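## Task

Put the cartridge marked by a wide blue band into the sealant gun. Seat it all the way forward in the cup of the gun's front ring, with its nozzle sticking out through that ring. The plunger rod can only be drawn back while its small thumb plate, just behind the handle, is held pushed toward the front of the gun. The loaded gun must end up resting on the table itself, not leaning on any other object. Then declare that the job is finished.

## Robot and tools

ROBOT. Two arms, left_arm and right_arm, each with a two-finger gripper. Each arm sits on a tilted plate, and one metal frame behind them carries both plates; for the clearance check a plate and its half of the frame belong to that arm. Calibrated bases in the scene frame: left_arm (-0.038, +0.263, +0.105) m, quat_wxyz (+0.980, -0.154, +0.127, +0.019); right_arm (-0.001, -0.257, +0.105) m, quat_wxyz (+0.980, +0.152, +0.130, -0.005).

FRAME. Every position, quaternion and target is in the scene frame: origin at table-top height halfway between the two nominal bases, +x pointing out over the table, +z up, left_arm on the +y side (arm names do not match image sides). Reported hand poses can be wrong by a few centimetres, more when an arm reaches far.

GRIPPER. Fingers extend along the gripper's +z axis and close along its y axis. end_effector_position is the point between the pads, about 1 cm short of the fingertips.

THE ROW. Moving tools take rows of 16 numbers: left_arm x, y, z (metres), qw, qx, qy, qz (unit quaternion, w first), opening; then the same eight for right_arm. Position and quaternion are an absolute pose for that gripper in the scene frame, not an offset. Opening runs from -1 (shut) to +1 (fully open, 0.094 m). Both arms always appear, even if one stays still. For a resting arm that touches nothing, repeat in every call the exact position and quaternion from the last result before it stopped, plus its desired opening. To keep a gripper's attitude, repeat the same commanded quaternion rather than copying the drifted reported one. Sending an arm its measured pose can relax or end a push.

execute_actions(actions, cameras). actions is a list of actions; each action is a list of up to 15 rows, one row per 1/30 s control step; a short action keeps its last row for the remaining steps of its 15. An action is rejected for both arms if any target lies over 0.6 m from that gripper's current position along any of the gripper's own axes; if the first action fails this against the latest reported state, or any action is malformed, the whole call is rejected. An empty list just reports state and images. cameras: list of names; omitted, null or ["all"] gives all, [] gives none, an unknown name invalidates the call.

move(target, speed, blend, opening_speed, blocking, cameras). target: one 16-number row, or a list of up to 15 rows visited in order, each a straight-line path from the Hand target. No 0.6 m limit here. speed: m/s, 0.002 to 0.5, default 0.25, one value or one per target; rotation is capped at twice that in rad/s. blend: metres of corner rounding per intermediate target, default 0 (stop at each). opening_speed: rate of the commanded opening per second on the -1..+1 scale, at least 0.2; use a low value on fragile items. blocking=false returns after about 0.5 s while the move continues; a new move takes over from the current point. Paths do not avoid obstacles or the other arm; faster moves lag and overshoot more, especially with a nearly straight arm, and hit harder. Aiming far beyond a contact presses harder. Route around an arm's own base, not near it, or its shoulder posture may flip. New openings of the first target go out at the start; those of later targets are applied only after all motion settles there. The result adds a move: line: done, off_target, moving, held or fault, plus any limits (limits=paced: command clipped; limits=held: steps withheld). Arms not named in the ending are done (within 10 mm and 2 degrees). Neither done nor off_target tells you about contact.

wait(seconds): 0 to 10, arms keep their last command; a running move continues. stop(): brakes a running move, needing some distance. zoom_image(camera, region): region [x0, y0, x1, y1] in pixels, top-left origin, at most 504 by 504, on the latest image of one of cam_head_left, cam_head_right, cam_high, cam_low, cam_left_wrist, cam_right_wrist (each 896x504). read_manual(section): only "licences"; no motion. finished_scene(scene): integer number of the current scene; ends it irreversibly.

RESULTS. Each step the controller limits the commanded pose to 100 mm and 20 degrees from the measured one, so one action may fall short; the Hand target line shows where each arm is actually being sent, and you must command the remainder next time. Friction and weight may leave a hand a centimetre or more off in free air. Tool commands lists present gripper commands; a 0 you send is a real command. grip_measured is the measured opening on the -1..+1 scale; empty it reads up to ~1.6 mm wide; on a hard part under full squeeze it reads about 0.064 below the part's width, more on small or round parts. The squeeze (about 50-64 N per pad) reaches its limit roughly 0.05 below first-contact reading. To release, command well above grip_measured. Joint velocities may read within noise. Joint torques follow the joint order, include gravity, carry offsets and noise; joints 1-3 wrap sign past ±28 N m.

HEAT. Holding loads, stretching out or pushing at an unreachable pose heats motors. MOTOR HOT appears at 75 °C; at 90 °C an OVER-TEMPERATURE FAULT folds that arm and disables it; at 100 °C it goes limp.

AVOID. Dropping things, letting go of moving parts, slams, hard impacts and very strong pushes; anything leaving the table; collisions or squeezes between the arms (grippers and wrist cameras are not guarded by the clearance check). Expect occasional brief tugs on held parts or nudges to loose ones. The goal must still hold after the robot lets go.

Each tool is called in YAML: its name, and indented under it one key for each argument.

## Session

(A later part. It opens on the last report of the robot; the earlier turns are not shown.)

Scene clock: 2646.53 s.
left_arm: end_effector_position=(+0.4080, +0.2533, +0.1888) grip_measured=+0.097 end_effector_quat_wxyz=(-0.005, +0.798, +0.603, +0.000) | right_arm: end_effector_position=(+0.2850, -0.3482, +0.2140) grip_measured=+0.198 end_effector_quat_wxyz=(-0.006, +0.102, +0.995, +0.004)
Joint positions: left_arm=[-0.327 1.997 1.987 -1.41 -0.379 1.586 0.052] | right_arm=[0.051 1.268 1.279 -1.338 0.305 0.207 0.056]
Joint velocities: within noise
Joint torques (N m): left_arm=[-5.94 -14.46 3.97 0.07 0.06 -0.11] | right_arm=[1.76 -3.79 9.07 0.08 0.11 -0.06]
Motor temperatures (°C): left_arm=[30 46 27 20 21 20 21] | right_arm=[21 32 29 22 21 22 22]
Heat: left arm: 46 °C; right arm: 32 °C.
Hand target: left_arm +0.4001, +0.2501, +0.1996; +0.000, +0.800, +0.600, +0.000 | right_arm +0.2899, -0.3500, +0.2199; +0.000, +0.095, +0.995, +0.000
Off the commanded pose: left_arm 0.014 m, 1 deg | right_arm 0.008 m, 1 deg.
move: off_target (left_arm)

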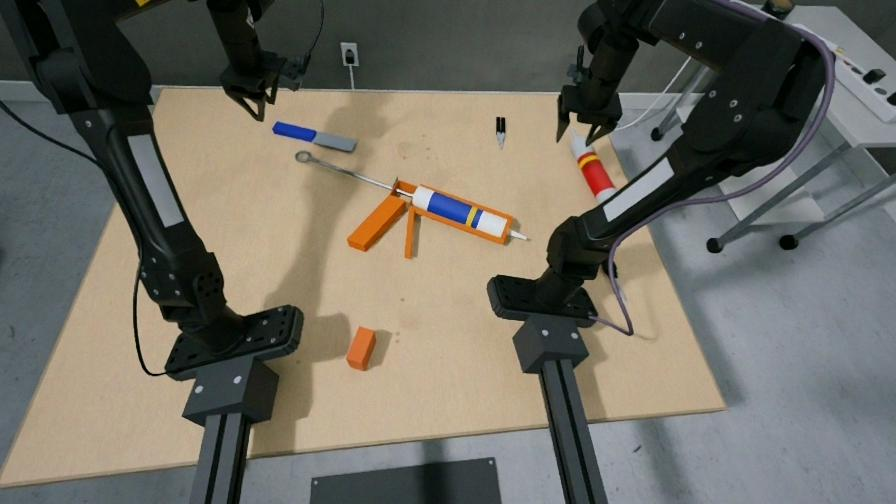

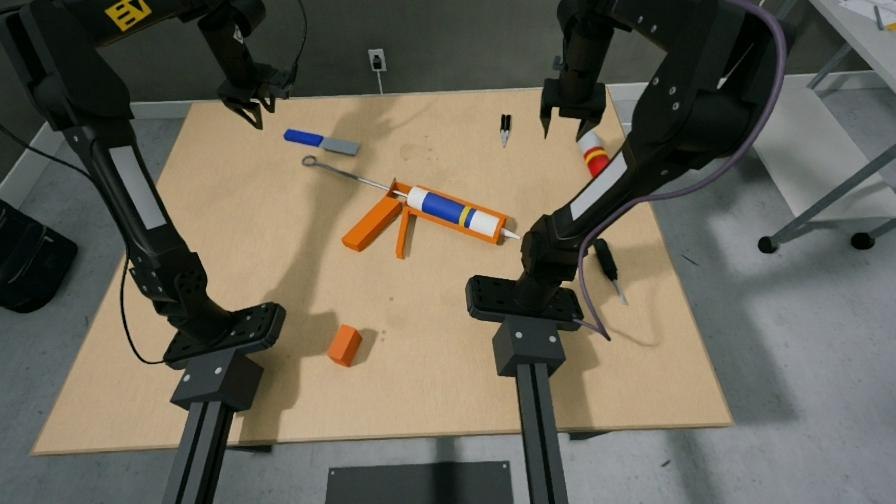

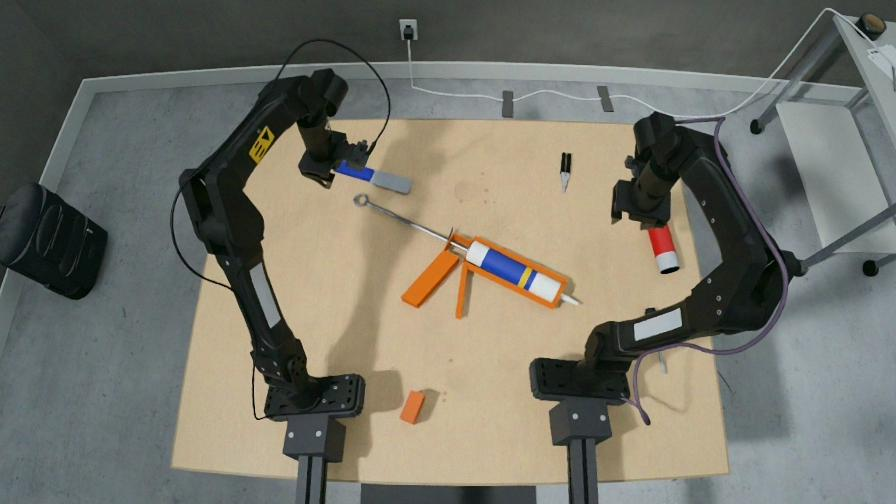

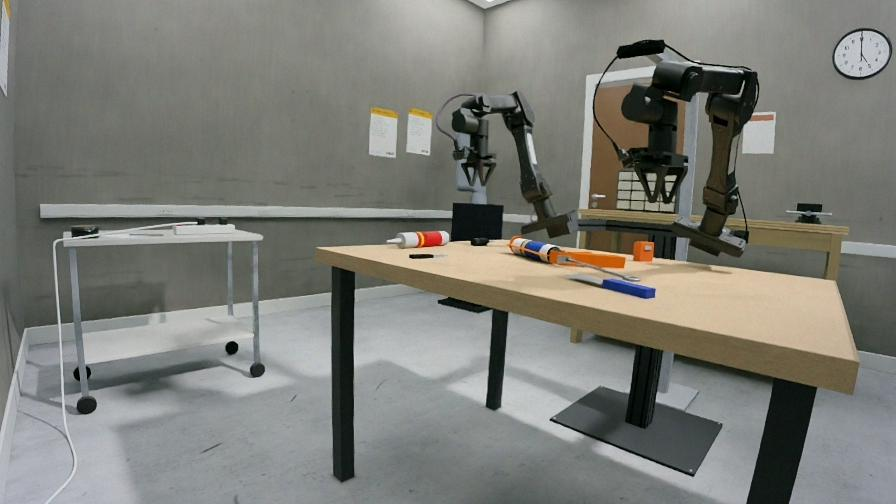

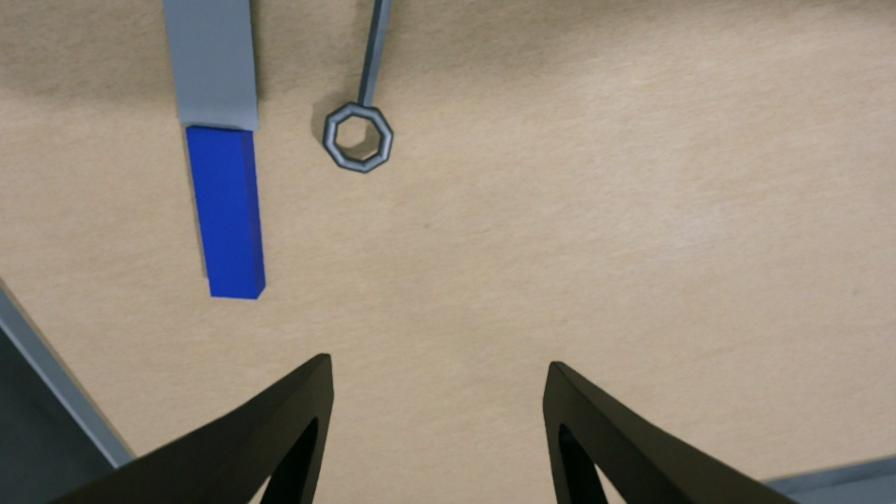

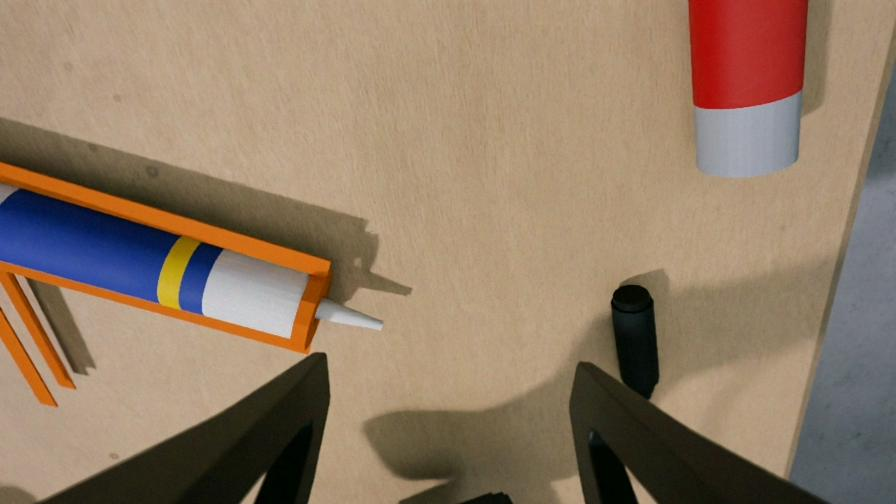

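move:
  target: [0.31,-0.03,0.14,0.0216,0.8673,0.4957,-0.0379,0.5,0.29,-0.35,0.22,0,0.095,0.9955,0,0.2]
  speed: 0.2
  cameras: ["cam_left_wrist"]

zoom_image:
  camera: "cam_left_wrist"
  region: [330, 130, 630, 400]

Scene clock: 2656.07 s.
left_arm: end_effector_position=(+0.3146, -0.0209, +0.1433) grip_measured=+0.497 end_effector_quat_wxyz=(+0.024, +0.867, +0.497, -0.030) | right_arm: end_effector_position=(+0.2849, -0.3483, +0.2140) grip_measured=+0.198 end_effector_quat_wxyz=(-0.006, +0.102, +0.995, +0.004)
Joint positions: left_arm=[-0.879 2.361 1.996 -1.241 -0.329 1.259 0.07] | right_arm=[0.051 1.268 1.279 -1.339 0.306 0.207 0.056]
Joint velocities: within noise
Joint torques (N m): left_arm=[-6.34 -10.18 7.28 0.22 0.22 -0.12] | right_arm=[1.76 -3.79 9.07 0.08 0.11 -0.05]
Motor temperatures (°C): left_arm=[29 45 27 20 21 20 20] | right_arm=[21 32 29 22 21 22 22]
Heat: left arm: 45 °C; right arm: 32 °C.
Hand target: left_arm +0.3098, -0.0297, +0.1400; +0.022, +0.867, +0.496, -0.038 | right_arm +0.2899, -0.3500, +0.2199; +0.000, +0.095, +0.995, +0.000
Off the commanded pose: left_arm 0.011 m, 1 deg | right_arm 0.008 m, 1 deg.
move: off_target (left_arm)
Images, in order (width x height): cam_left_wrist 896x504.

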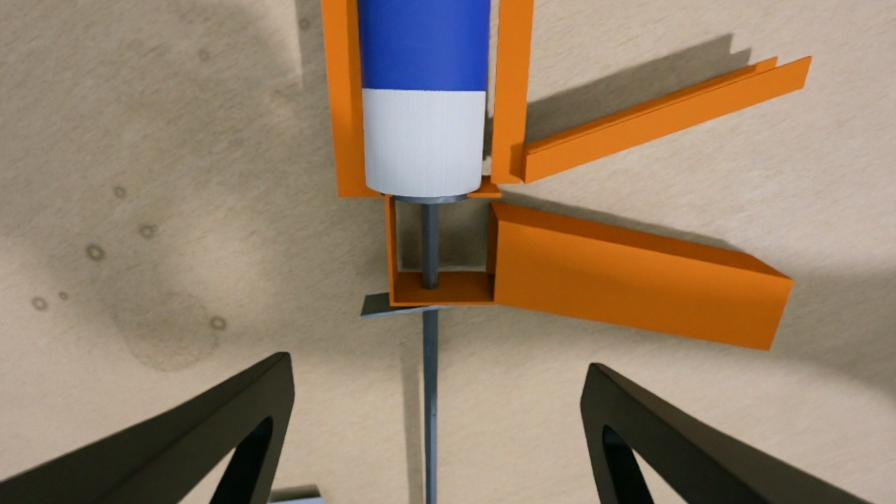

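Scaled by 1.680 from the camera's 896x504 image, which has a finer 1280x720 frame.

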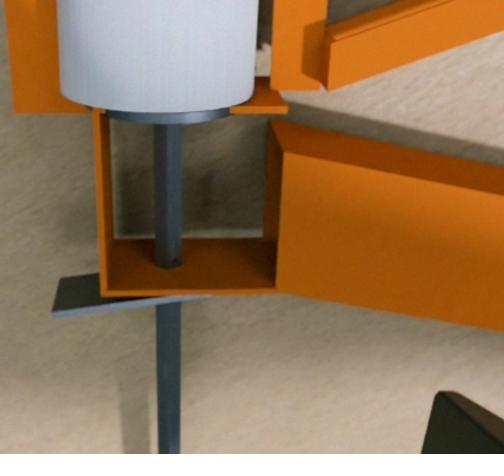

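move:
  target:
    - [0.35,0.10,0.20,0.0216,0.8673,0.4957,-0.0379,0.5,0.185,-0.283,0.10,-0.0984,0.8116,0.5578,0.1431,-0.3]
    - [0.35,0.15,0.20,0.0216,0.8673,0.4957,-0.0379,0.1,0.185,-0.273,0.050,-0.0984,0.8116,0.5578,0.1431,-0.3]
  speed: 0.2
  cameras: ["cam_right_wrist","cam_high"]

Scene clock: 2715.57 s.
left_arm: end_effector_position=(+0.3541, +0.1508, +0.1966) grip_measured=+0.103 end_effector_quat_wxyz=(+0.014, +0.865, +0.501, -0.033) | right_arm: end_effector_position=(+0.1886, -0.2767, +0.0527) grip_measured=-0.298 end_effector_quat_wxyz=(-0.090, +0.810, +0.561, +0.143)
Joint positions: left_arm=[-0.582 1.982 1.837 -1.379 -0.328 1.556 0.052] | right_arm=[-0.22 0.997 0.333 -0.534 -0.1 1.656 0.033]
Joint velocities: within noise
Joint torques (N m): left_arm=[-4.57 -12.23 3.96 0.27 0.22 0.13] | right_arm=[0.36 -1.44 3.51 0.45 -0.31 0.1]
Motor temperatures (°C): left_arm=[28 46 30 20 21 20 20] | right_arm=[21 32 29 21 21 22 22]
Heat: left arm: 46 °C; right arm: 32 °C.
Hand target: left_arm +0.3500, +0.1501, +0.2000; +0.021, +0.867, +0.496, -0.038 | right_arm +0.1849, -0.2731, +0.0502; -0.098, +0.812, +0.558, +0.143
Off the commanded pose: left_arm 0.005 m, 1 deg | right_arm 0.006 m, 1 deg.
move: done
Images, in order (width x height): cam_high 896x504, cam_right_wrist 896x504.

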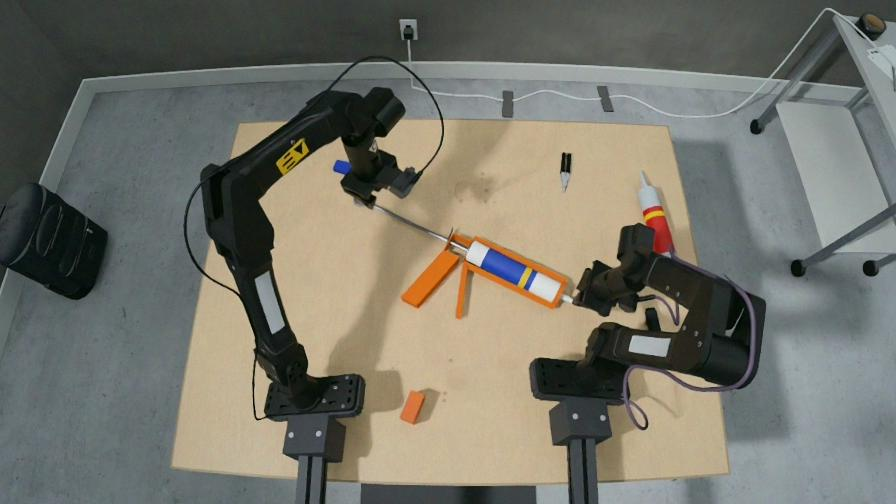

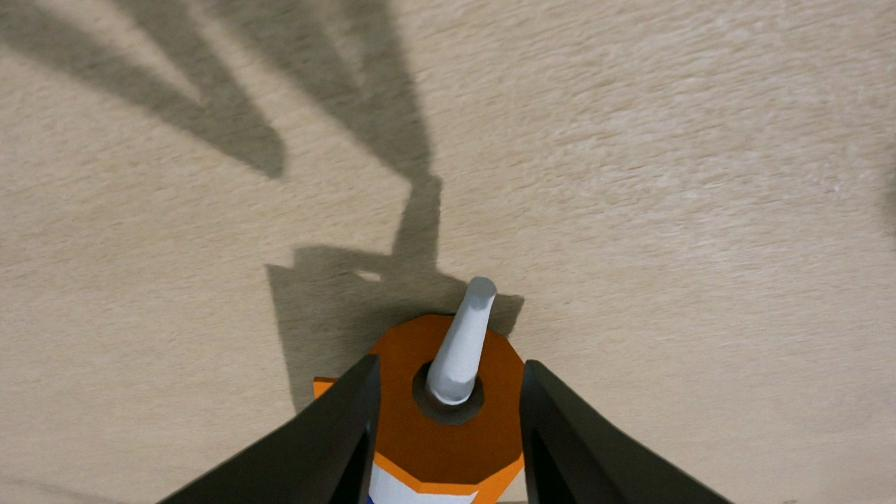

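move:
  target:
    - [0.35,0.15,0.20,0.0216,0.8673,0.4957,-0.0379,0.1,0.184,-0.265,0.029,-0.0984,0.8116,0.5578,0.1431,-0.3]
    - [0.35,0.15,0.20,0.0216,0.8673,0.4957,-0.0379,0.1,0.184,-0.265,0.029,-0.0984,0.8116,0.5578,0.1431,-0.97]
  speed: 0.08
  opening_speed: 0.8
  cameras: ["cam_right_wrist","cam_high"]

Scene clock: 2723.93 s.
left_arm: end_effector_position=(+0.3541, +0.1508, +0.1966) grip_measured=+0.102 end_effector_quat_wxyz=(+0.014, +0.865, +0.501, -0.033) | right_arm: end_effector_position=(+0.1895, -0.2698, +0.0312) grip_measured=-0.864 end_effector_quat_wxyz=(-0.090, +0.816, +0.553, +0.145)
Joint positions: left_arm=[-0.582 1.982 1.837 -1.379 -0.328 1.556 0.052] | right_arm=[-0.212 1.105 0.275 -0.359 -0.1 1.684 0.006]
Joint velocities: within noise
Joint torques (N m): left_arm=[-4.57 -12.23 3.95 0.26 0.23 0.12] | right_arm=[1.1 -1.65 2.88 0.38 -0.26 -0.04]
Motor temperatures (°C): left_arm=[28 46 29 20 21 20 20] | right_arm=[21 31 29 21 21 22 22]
Heat: left arm: 46 °C; right arm: 31 °C.
Hand target: left_arm +0.3500, +0.1501, +0.2000; +0.021, +0.867, +0.496, -0.038 | right_arm +0.1839, -0.2651, +0.0292; -0.098, +0.812, +0.558, +0.143
Off the commanded pose: left_arm 0.005 m, 1 deg | right_arm 0.008 m, 1 deg.
move: done
Images, in order (width x height): cam_high 896x504, cam_right_wrist 896x504.

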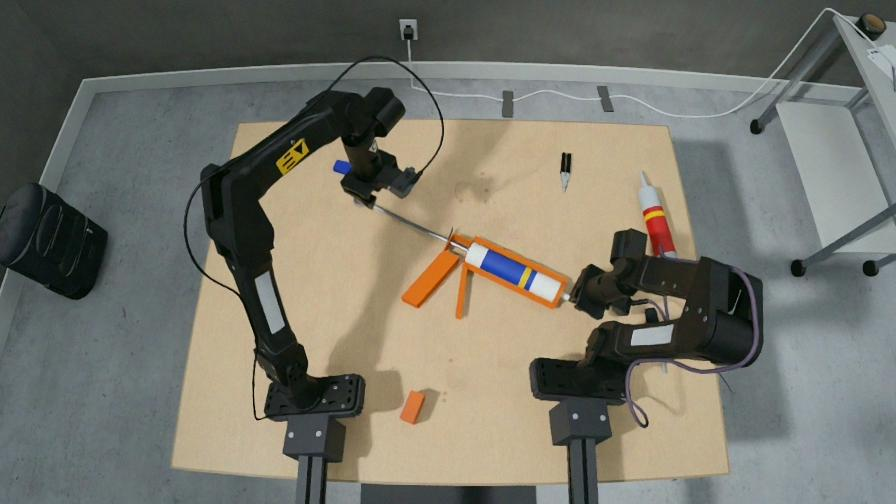

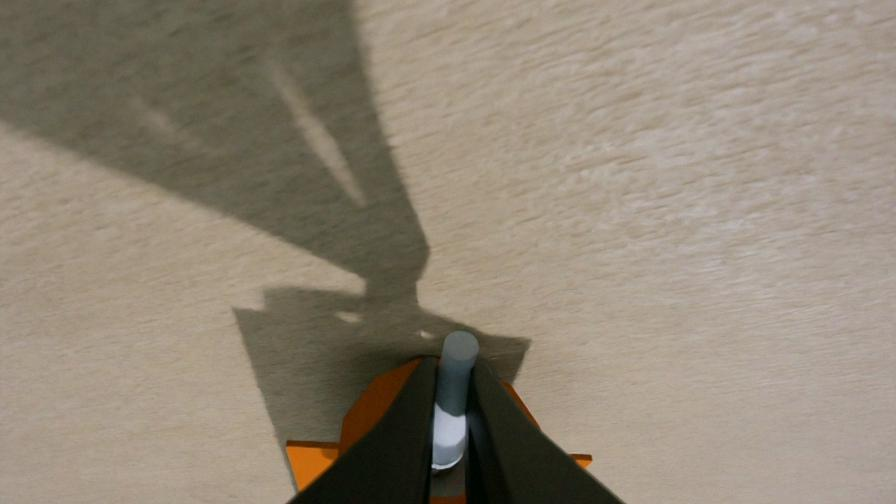

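move:
  target:
    - [0.35,0.15,0.20,0.0216,0.8673,0.4957,-0.0379,0.1,0.184,-0.267,0.042,-0.0984,0.8116,0.5578,0.1431,-0.97]
  speed: 0.05
  cameras: ["cam_right_wrist","cam_high","cam_low"]

zoom_image:
  camera: "cam_right_wrist"
  region: [340, 300, 560, 504]

zoom_image:
  camera: "cam_high"
  region: [430, 210, 590, 310]

Scene clock: 2731.70 s.
left_arm: end_effector_position=(+0.3541, +0.1508, +0.1966) grip_measured=+0.102 end_effector_quat_wxyz=(+0.014, +0.865, +0.501, -0.033) | right_arm: end_effector_position=(+0.1879, -0.2692, +0.0373) grip_measured=-0.867 end_effector_quat_wxyz=(-0.089, +0.817, +0.550, +0.148)
Joint positions: left_arm=[-0.582 1.982 1.837 -1.379 -0.328 1.556 0.052] | right_arm=[-0.204 1.055 0.275 -0.403 -0.099 1.697 0.006]
Joint velocities: within noise
Joint torques (N m): left_arm=[-4.57 -12.26 3.92 0.26 0.21 0.11] | right_arm=[1.16 -3.07 5.67 -0.19 -0.22 -0.05]
Motor temperatures (°C): left_arm=[28 46 28 20 21 20 20] | right_arm=[21 31 29 21 21 22 23]
Heat: left arm: 46 °C; right arm: 31 °C.
Hand target: left_arm +0.3500, +0.1501, +0.2000; +0.021, +0.867, +0.496, -0.038 | right_arm +0.1842, -0.2670, +0.0414; -0.098, +0.812, +0.558, +0.143
Off the commanded pose: left_arm 0.005 m, 1 deg | right_arm 0.006 m, 2 deg.
move: done
Images, in order (width x height): cam_high 896x504, cam_low 896x504, cam_right_wrist 896x504.

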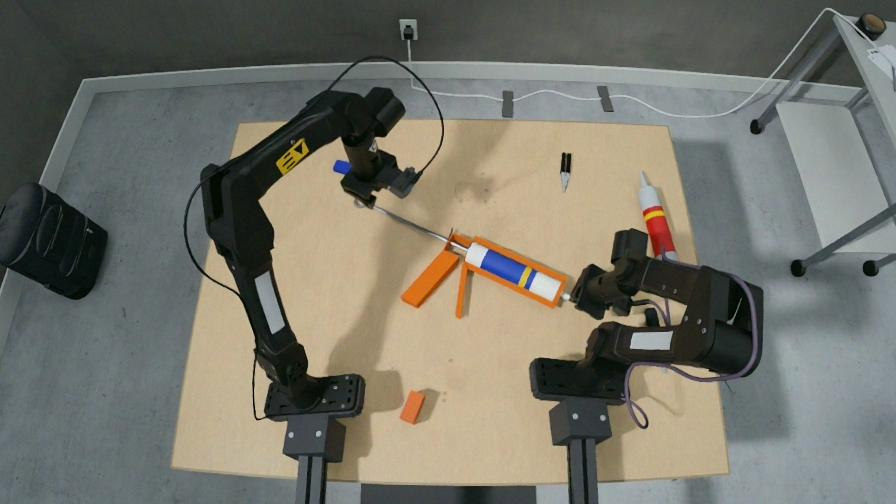

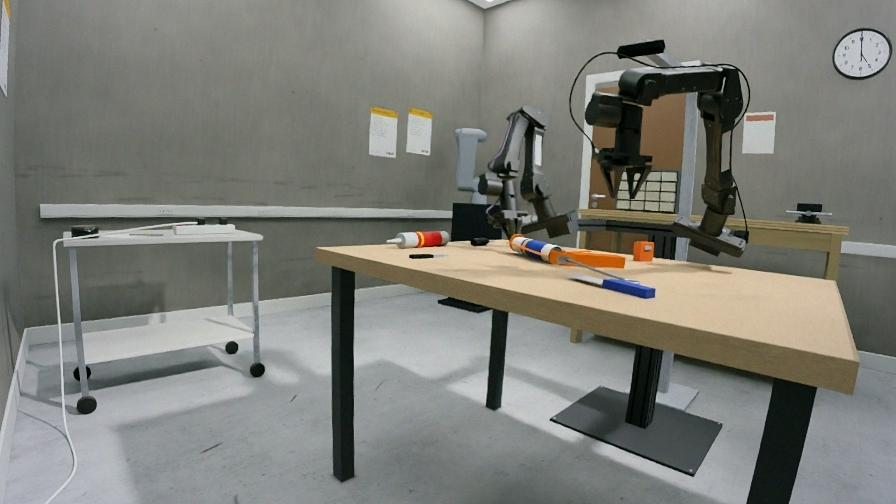

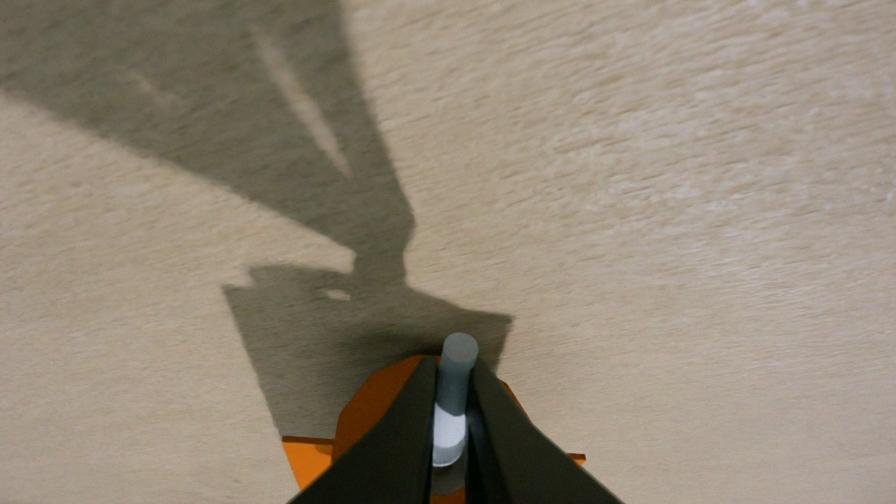

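Scaled by 2.291 from the camera's 896x504 image, which has a finer 1280x720 frame.

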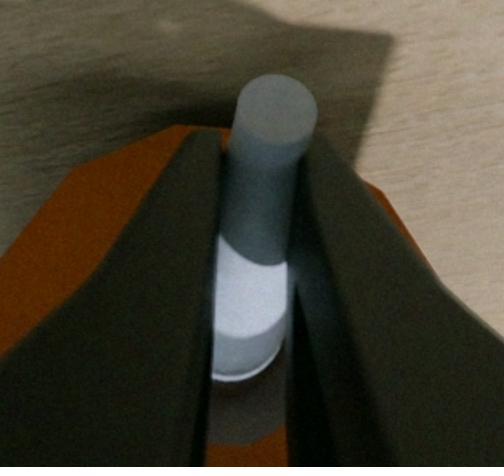

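Scaled by 3.150 from the camera's 896x504 image, which has a finer 1280x720 frame.

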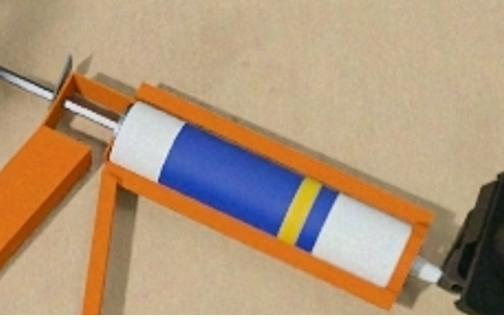

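move:
  target:
    - [0.35,0.15,0.20,0.0216,0.8673,0.4957,-0.0379,0.1,0.172,-0.289,0.042,-0.0984,0.8116,0.5578,0.1431,-0.97]
  speed: 0.06
  cameras: ["cam_right_wrist","cam_high","cam_low"]

zoom_image:
  camera: "cam_right_wrist"
  region: [340, 300, 560, 504]

zoom_image:
  camera: "cam_high"
  region: [430, 210, 590, 310]

zoom_image:
  camera: "cam_low"
  region: [505, 230, 585, 275]

Scene clock: 2740.83 s.
left_arm: end_effector_position=(+0.3541, +0.1508, +0.1966) grip_measured=+0.102 end_effector_quat_wxyz=(+0.014, +0.865, +0.501, -0.033) | right_arm: end_effector_position=(+0.1732, -0.2876, +0.0375) grip_measured=-0.869 end_effector_quat_wxyz=(-0.096, +0.819, +0.547, +0.145)
Joint positions: left_arm=[-0.582 1.982 1.837 -1.379 -0.328 1.557 0.052] | right_arm=[-0.377 1.012 0.275 -0.482 -0.166 1.542 0.006]
Joint velocities: within noise
Joint torques (N m): left_arm=[-4.56 -12.25 3.93 0.27 0.23 0.12] | right_arm=[-0.01 -2.99 5.9 -0.24 -0.19 -0.24]
Motor temperatures (°C): left_arm=[28 47 27 20 21 20 20] | right_arm=[21 31 29 21 21 22 24]
Heat: left arm: 47 °C; right arm: 31 °C.
Hand target: left_arm +0.3500, +0.1501, +0.2000; +0.021, +0.867, +0.496, -0.038 | right_arm +0.1721, -0.2889, +0.0416; -0.098, +0.812, +0.558, +0.143
Off the commanded pose: left_arm 0.005 m, 1 deg | right_arm 0.005 m, 2 deg.
move: done
Images, in order (width x height): cam_high 896x504, cam_low 896x504, cam_right_wrist 896x504.

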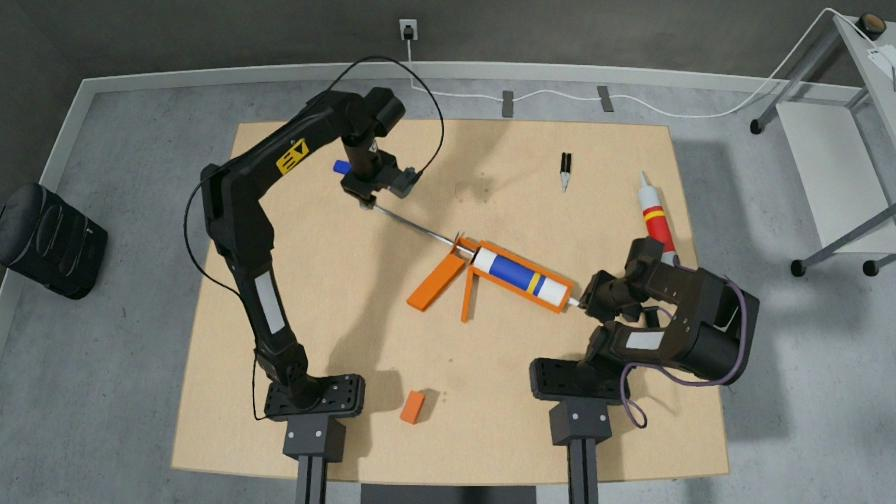

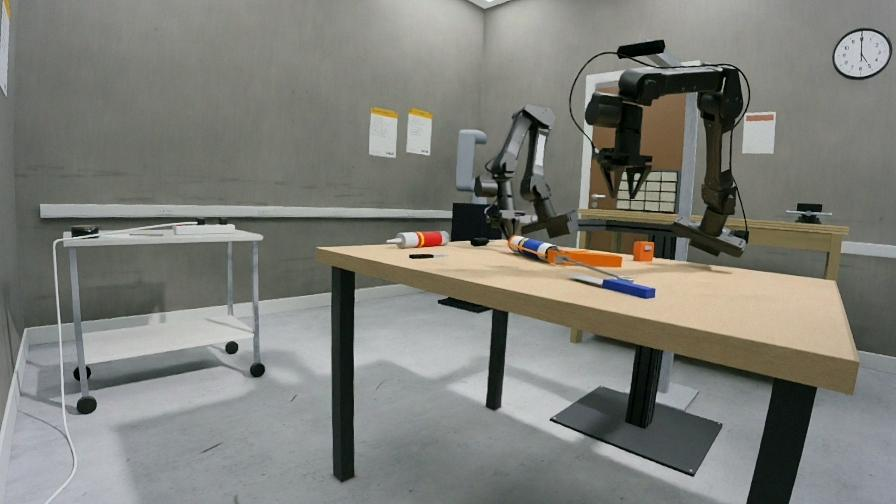

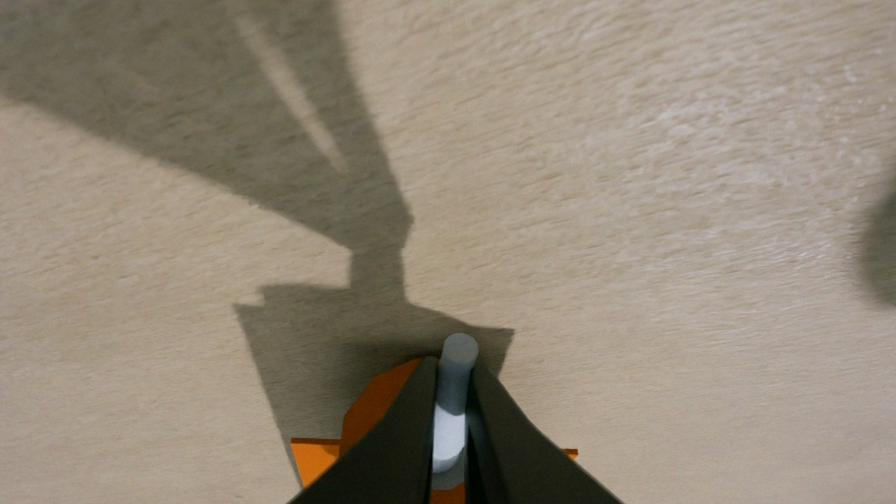

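Scaled by 2.291 from the camera's 896x504 image, which has a finer 1280x720 frame.

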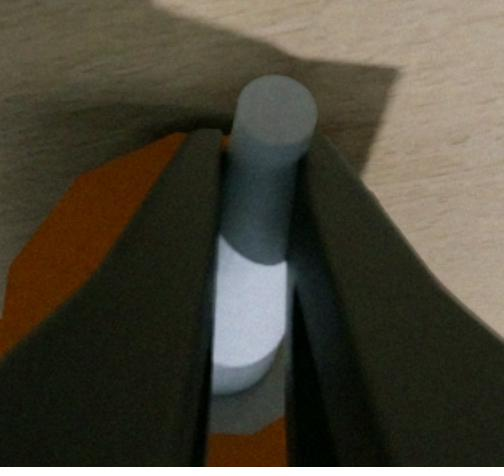

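Scaled by 3.150 from the camera's 896x504 image, which has a finer 1280x720 frame.

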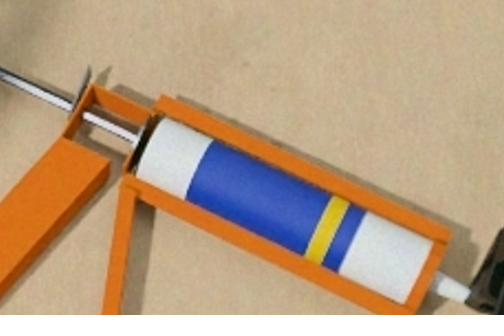

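Scaled by 6.300 from the camera's 896x504 image, which has a finer 1280x720 frame.

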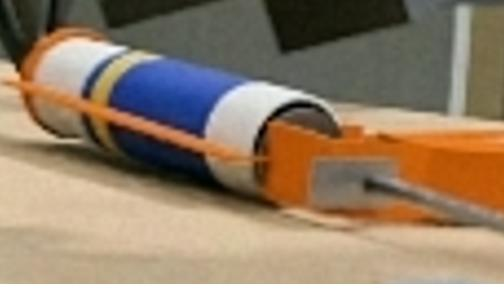

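move:
  target:
    - [0.298,-0.045,0.14,0.0216,0.8673,0.4957,-0.0379,0.5,0.172,-0.289,0.042,-0.0984,0.8116,0.5578,0.1431,-0.97]
  speed: 0.2
  cameras: ["cam_left_wrist"]

zoom_image:
  camera: "cam_left_wrist"
  region: [330, 80, 630, 350]

Scene clock: 2750.03 s.
left_arm: end_effector_position=(+0.3035, -0.0372, +0.1431) grip_measured=+0.497 end_effector_quat_wxyz=(+0.026, +0.867, +0.497, -0.031) | right_arm: end_effector_position=(+0.1733, -0.2875, +0.0375) grip_measured=-0.869 end_effector_quat_wxyz=(-0.096, +0.818, +0.548, +0.145)
Joint positions: left_arm=[-0.916 2.387 2.011 -1.238 -0.325 1.22 0.07] | right_arm=[-0.377 1.012 0.275 -0.482 -0.167 1.541 0.006]
Joint velocities: within noise
Joint torques (N m): left_arm=[-6.41 -10.3 7.31 0.18 0.19 -0.13] | right_arm=[-0.01 -2.99 5.89 -0.24 -0.2 -0.25]
Motor temperatures (°C): left_arm=[28 46 27 20 21 20 20] | right_arm=[21 31 29 21 21 22 24]
Heat: left arm: 46 °C; right arm: 31 °C.
Hand target: left_arm +0.2978, -0.0448, +0.1400; +0.022, +0.867, +0.496, -0.038 | right_arm +0.1721, -0.2888, +0.0416; -0.098, +0.812, +0.558, +0.143
Off the commanded pose: left_arm 0.010 m, 1 deg | right_arm 0.005 m, 1 deg.
move: done
Images, in order (width x height): cam_left_wrist 896x504.

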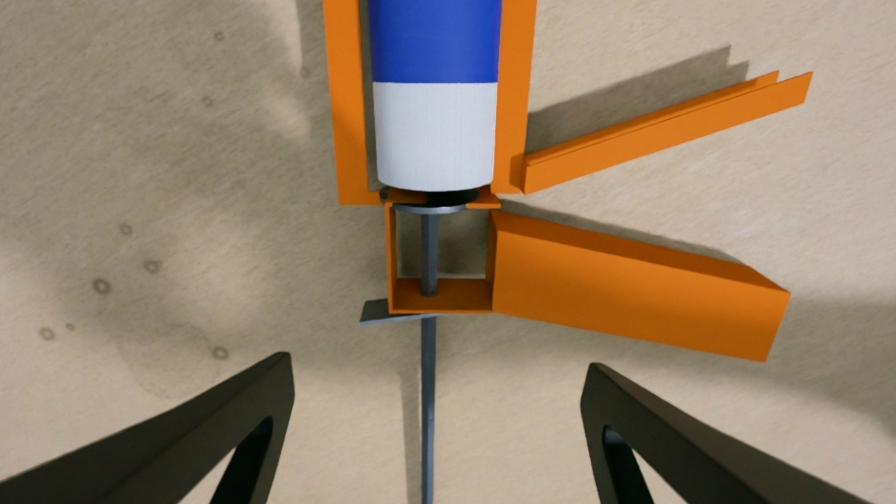

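Scaled by 1.680 from the camera's 896x504 image, which has a finer 1280x720 frame.

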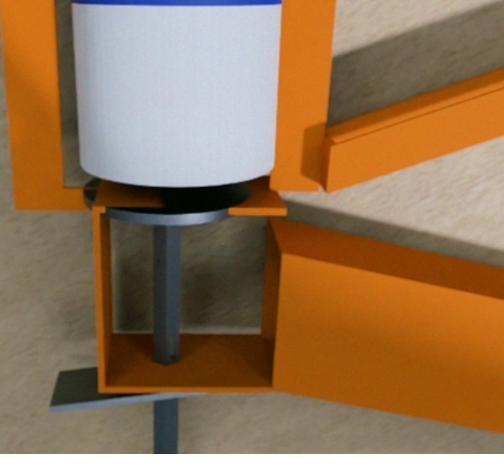

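move:
  target:
    - [0.298,-0.045,0.14,0.0216,0.8673,0.4957,-0.0379,0.5,0.168,-0.297,0.037,-0.0984,0.8116,0.5578,0.1431,-0.97]
    - [0.298,-0.045,0.14,0.0216,0.8673,0.4957,-0.0379,0.5,0.164,-0.305,0.033,-0.0984,0.8116,0.5578,0.1431,-0.97]
  speed: 0.06
  cameras: ["cam_left_wrist","cam_low","cam_high","cam_right_wrist"]

zoom_image:
  camera: "cam_high"
  region: [430, 210, 590, 310]

zoom_image:
  camera: "cam_right_wrist"
  region: [340, 300, 560, 504]

Scene clock: 2765.87 s.
left_arm: end_effector_position=(+0.3035, -0.0372, +0.1431) grip_measured=+0.497 end_effector_quat_wxyz=(+0.026, +0.866, +0.498, -0.031) | right_arm: end_effector_position=(+0.1659, -0.3018, +0.0325) grip_measured=-0.869 end_effector_quat_wxyz=(-0.098, +0.817, +0.548, +0.151)
Joint positions: left_arm=[-0.916 2.387 2.011 -1.238 -0.325 1.219 0.07] | right_arm=[-0.526 1.037 0.275 -0.483 -0.229 1.396 0.006]
Joint velocities: within noise
Joint torques (N m): left_arm=[-6.41 -10.29 7.35 0.18 0.19 -0.11] | right_arm=[-0.2 -1.52 5.26 -0.09 -0.08 -0.23]
Motor temperatures (°C): left_arm=[28 46 29 20 21 20 20] | right_arm=[21 31 29 21 21 22 24]
Heat: left arm: 46 °C; right arm: 31 °C.
Hand target: left_arm +0.2978, -0.0448, +0.1400; +0.022, +0.867, +0.496, -0.038 | right_arm +0.1640, -0.3049, +0.0329; -0.098, +0.812, +0.558, +0.143
Off the commanded pose: left_arm 0.010 m, 1 deg | right_arm 0.004 m, 2 deg.
move: done
Images, in order (width x height): cam_high 896x504, cam_low 896x504, cam_left_wrist 896x504, cam_right_wrist 896x504.

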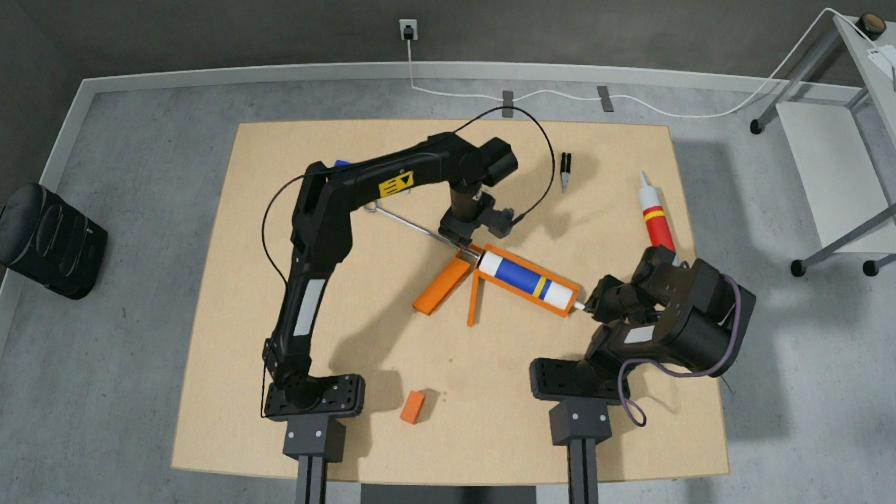

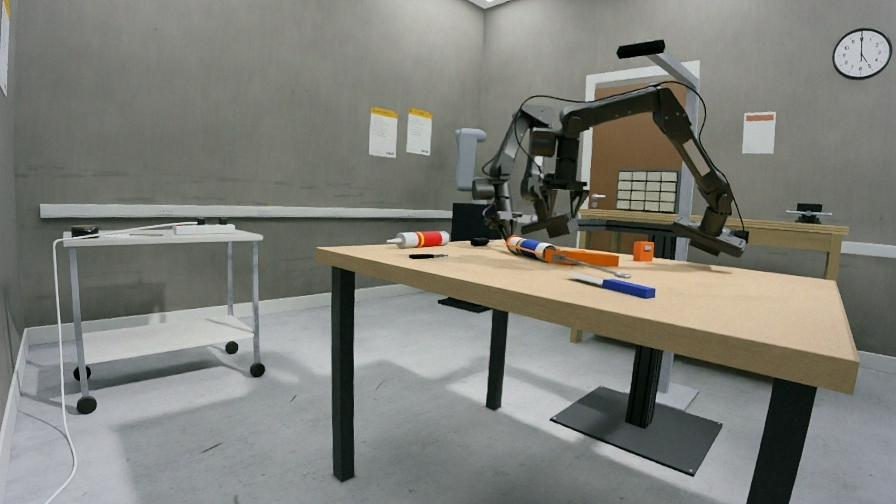

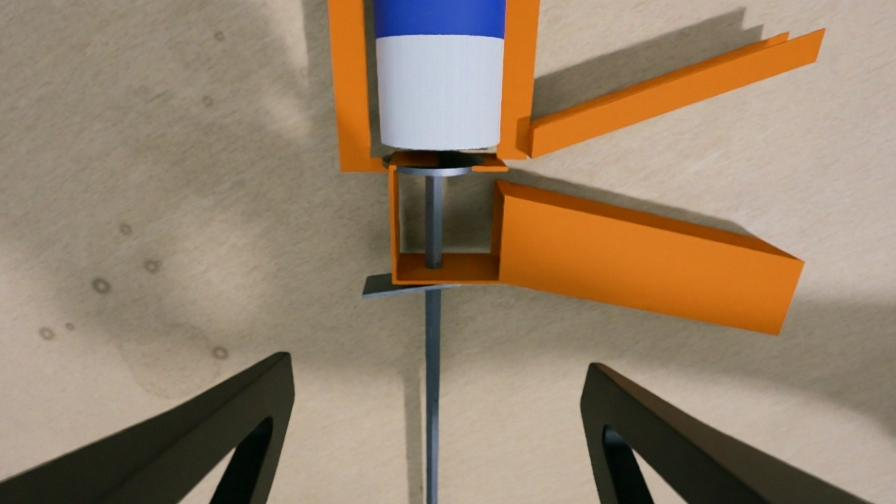

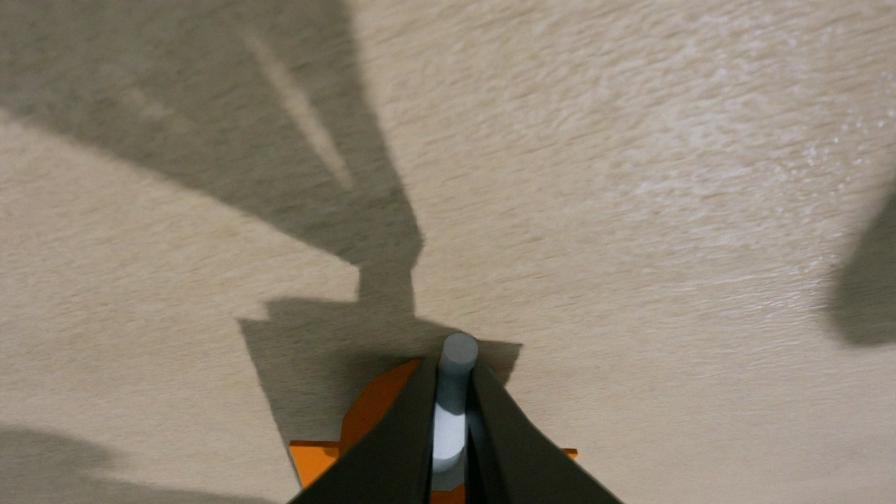

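Scaled by 3.150 from the camera's 896x504 image, which has a finer 1280x720 frame.

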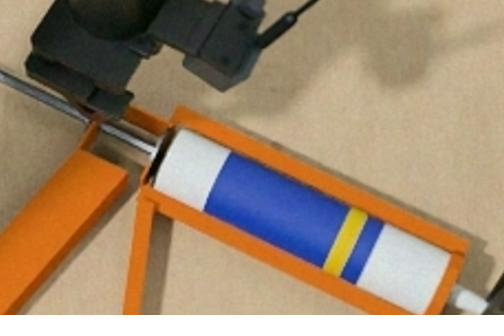

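Scaled by 2.291 from the camera's 896x504 image, which has a finer 1280x720 frame.

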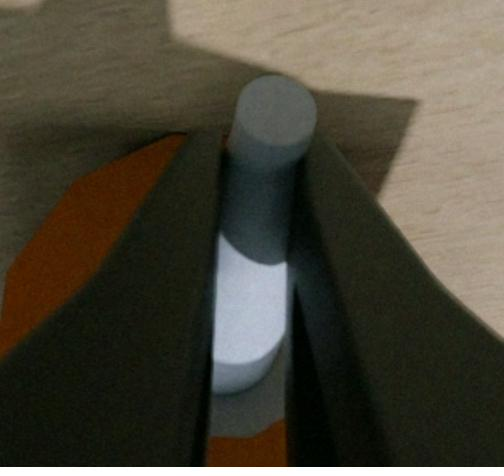

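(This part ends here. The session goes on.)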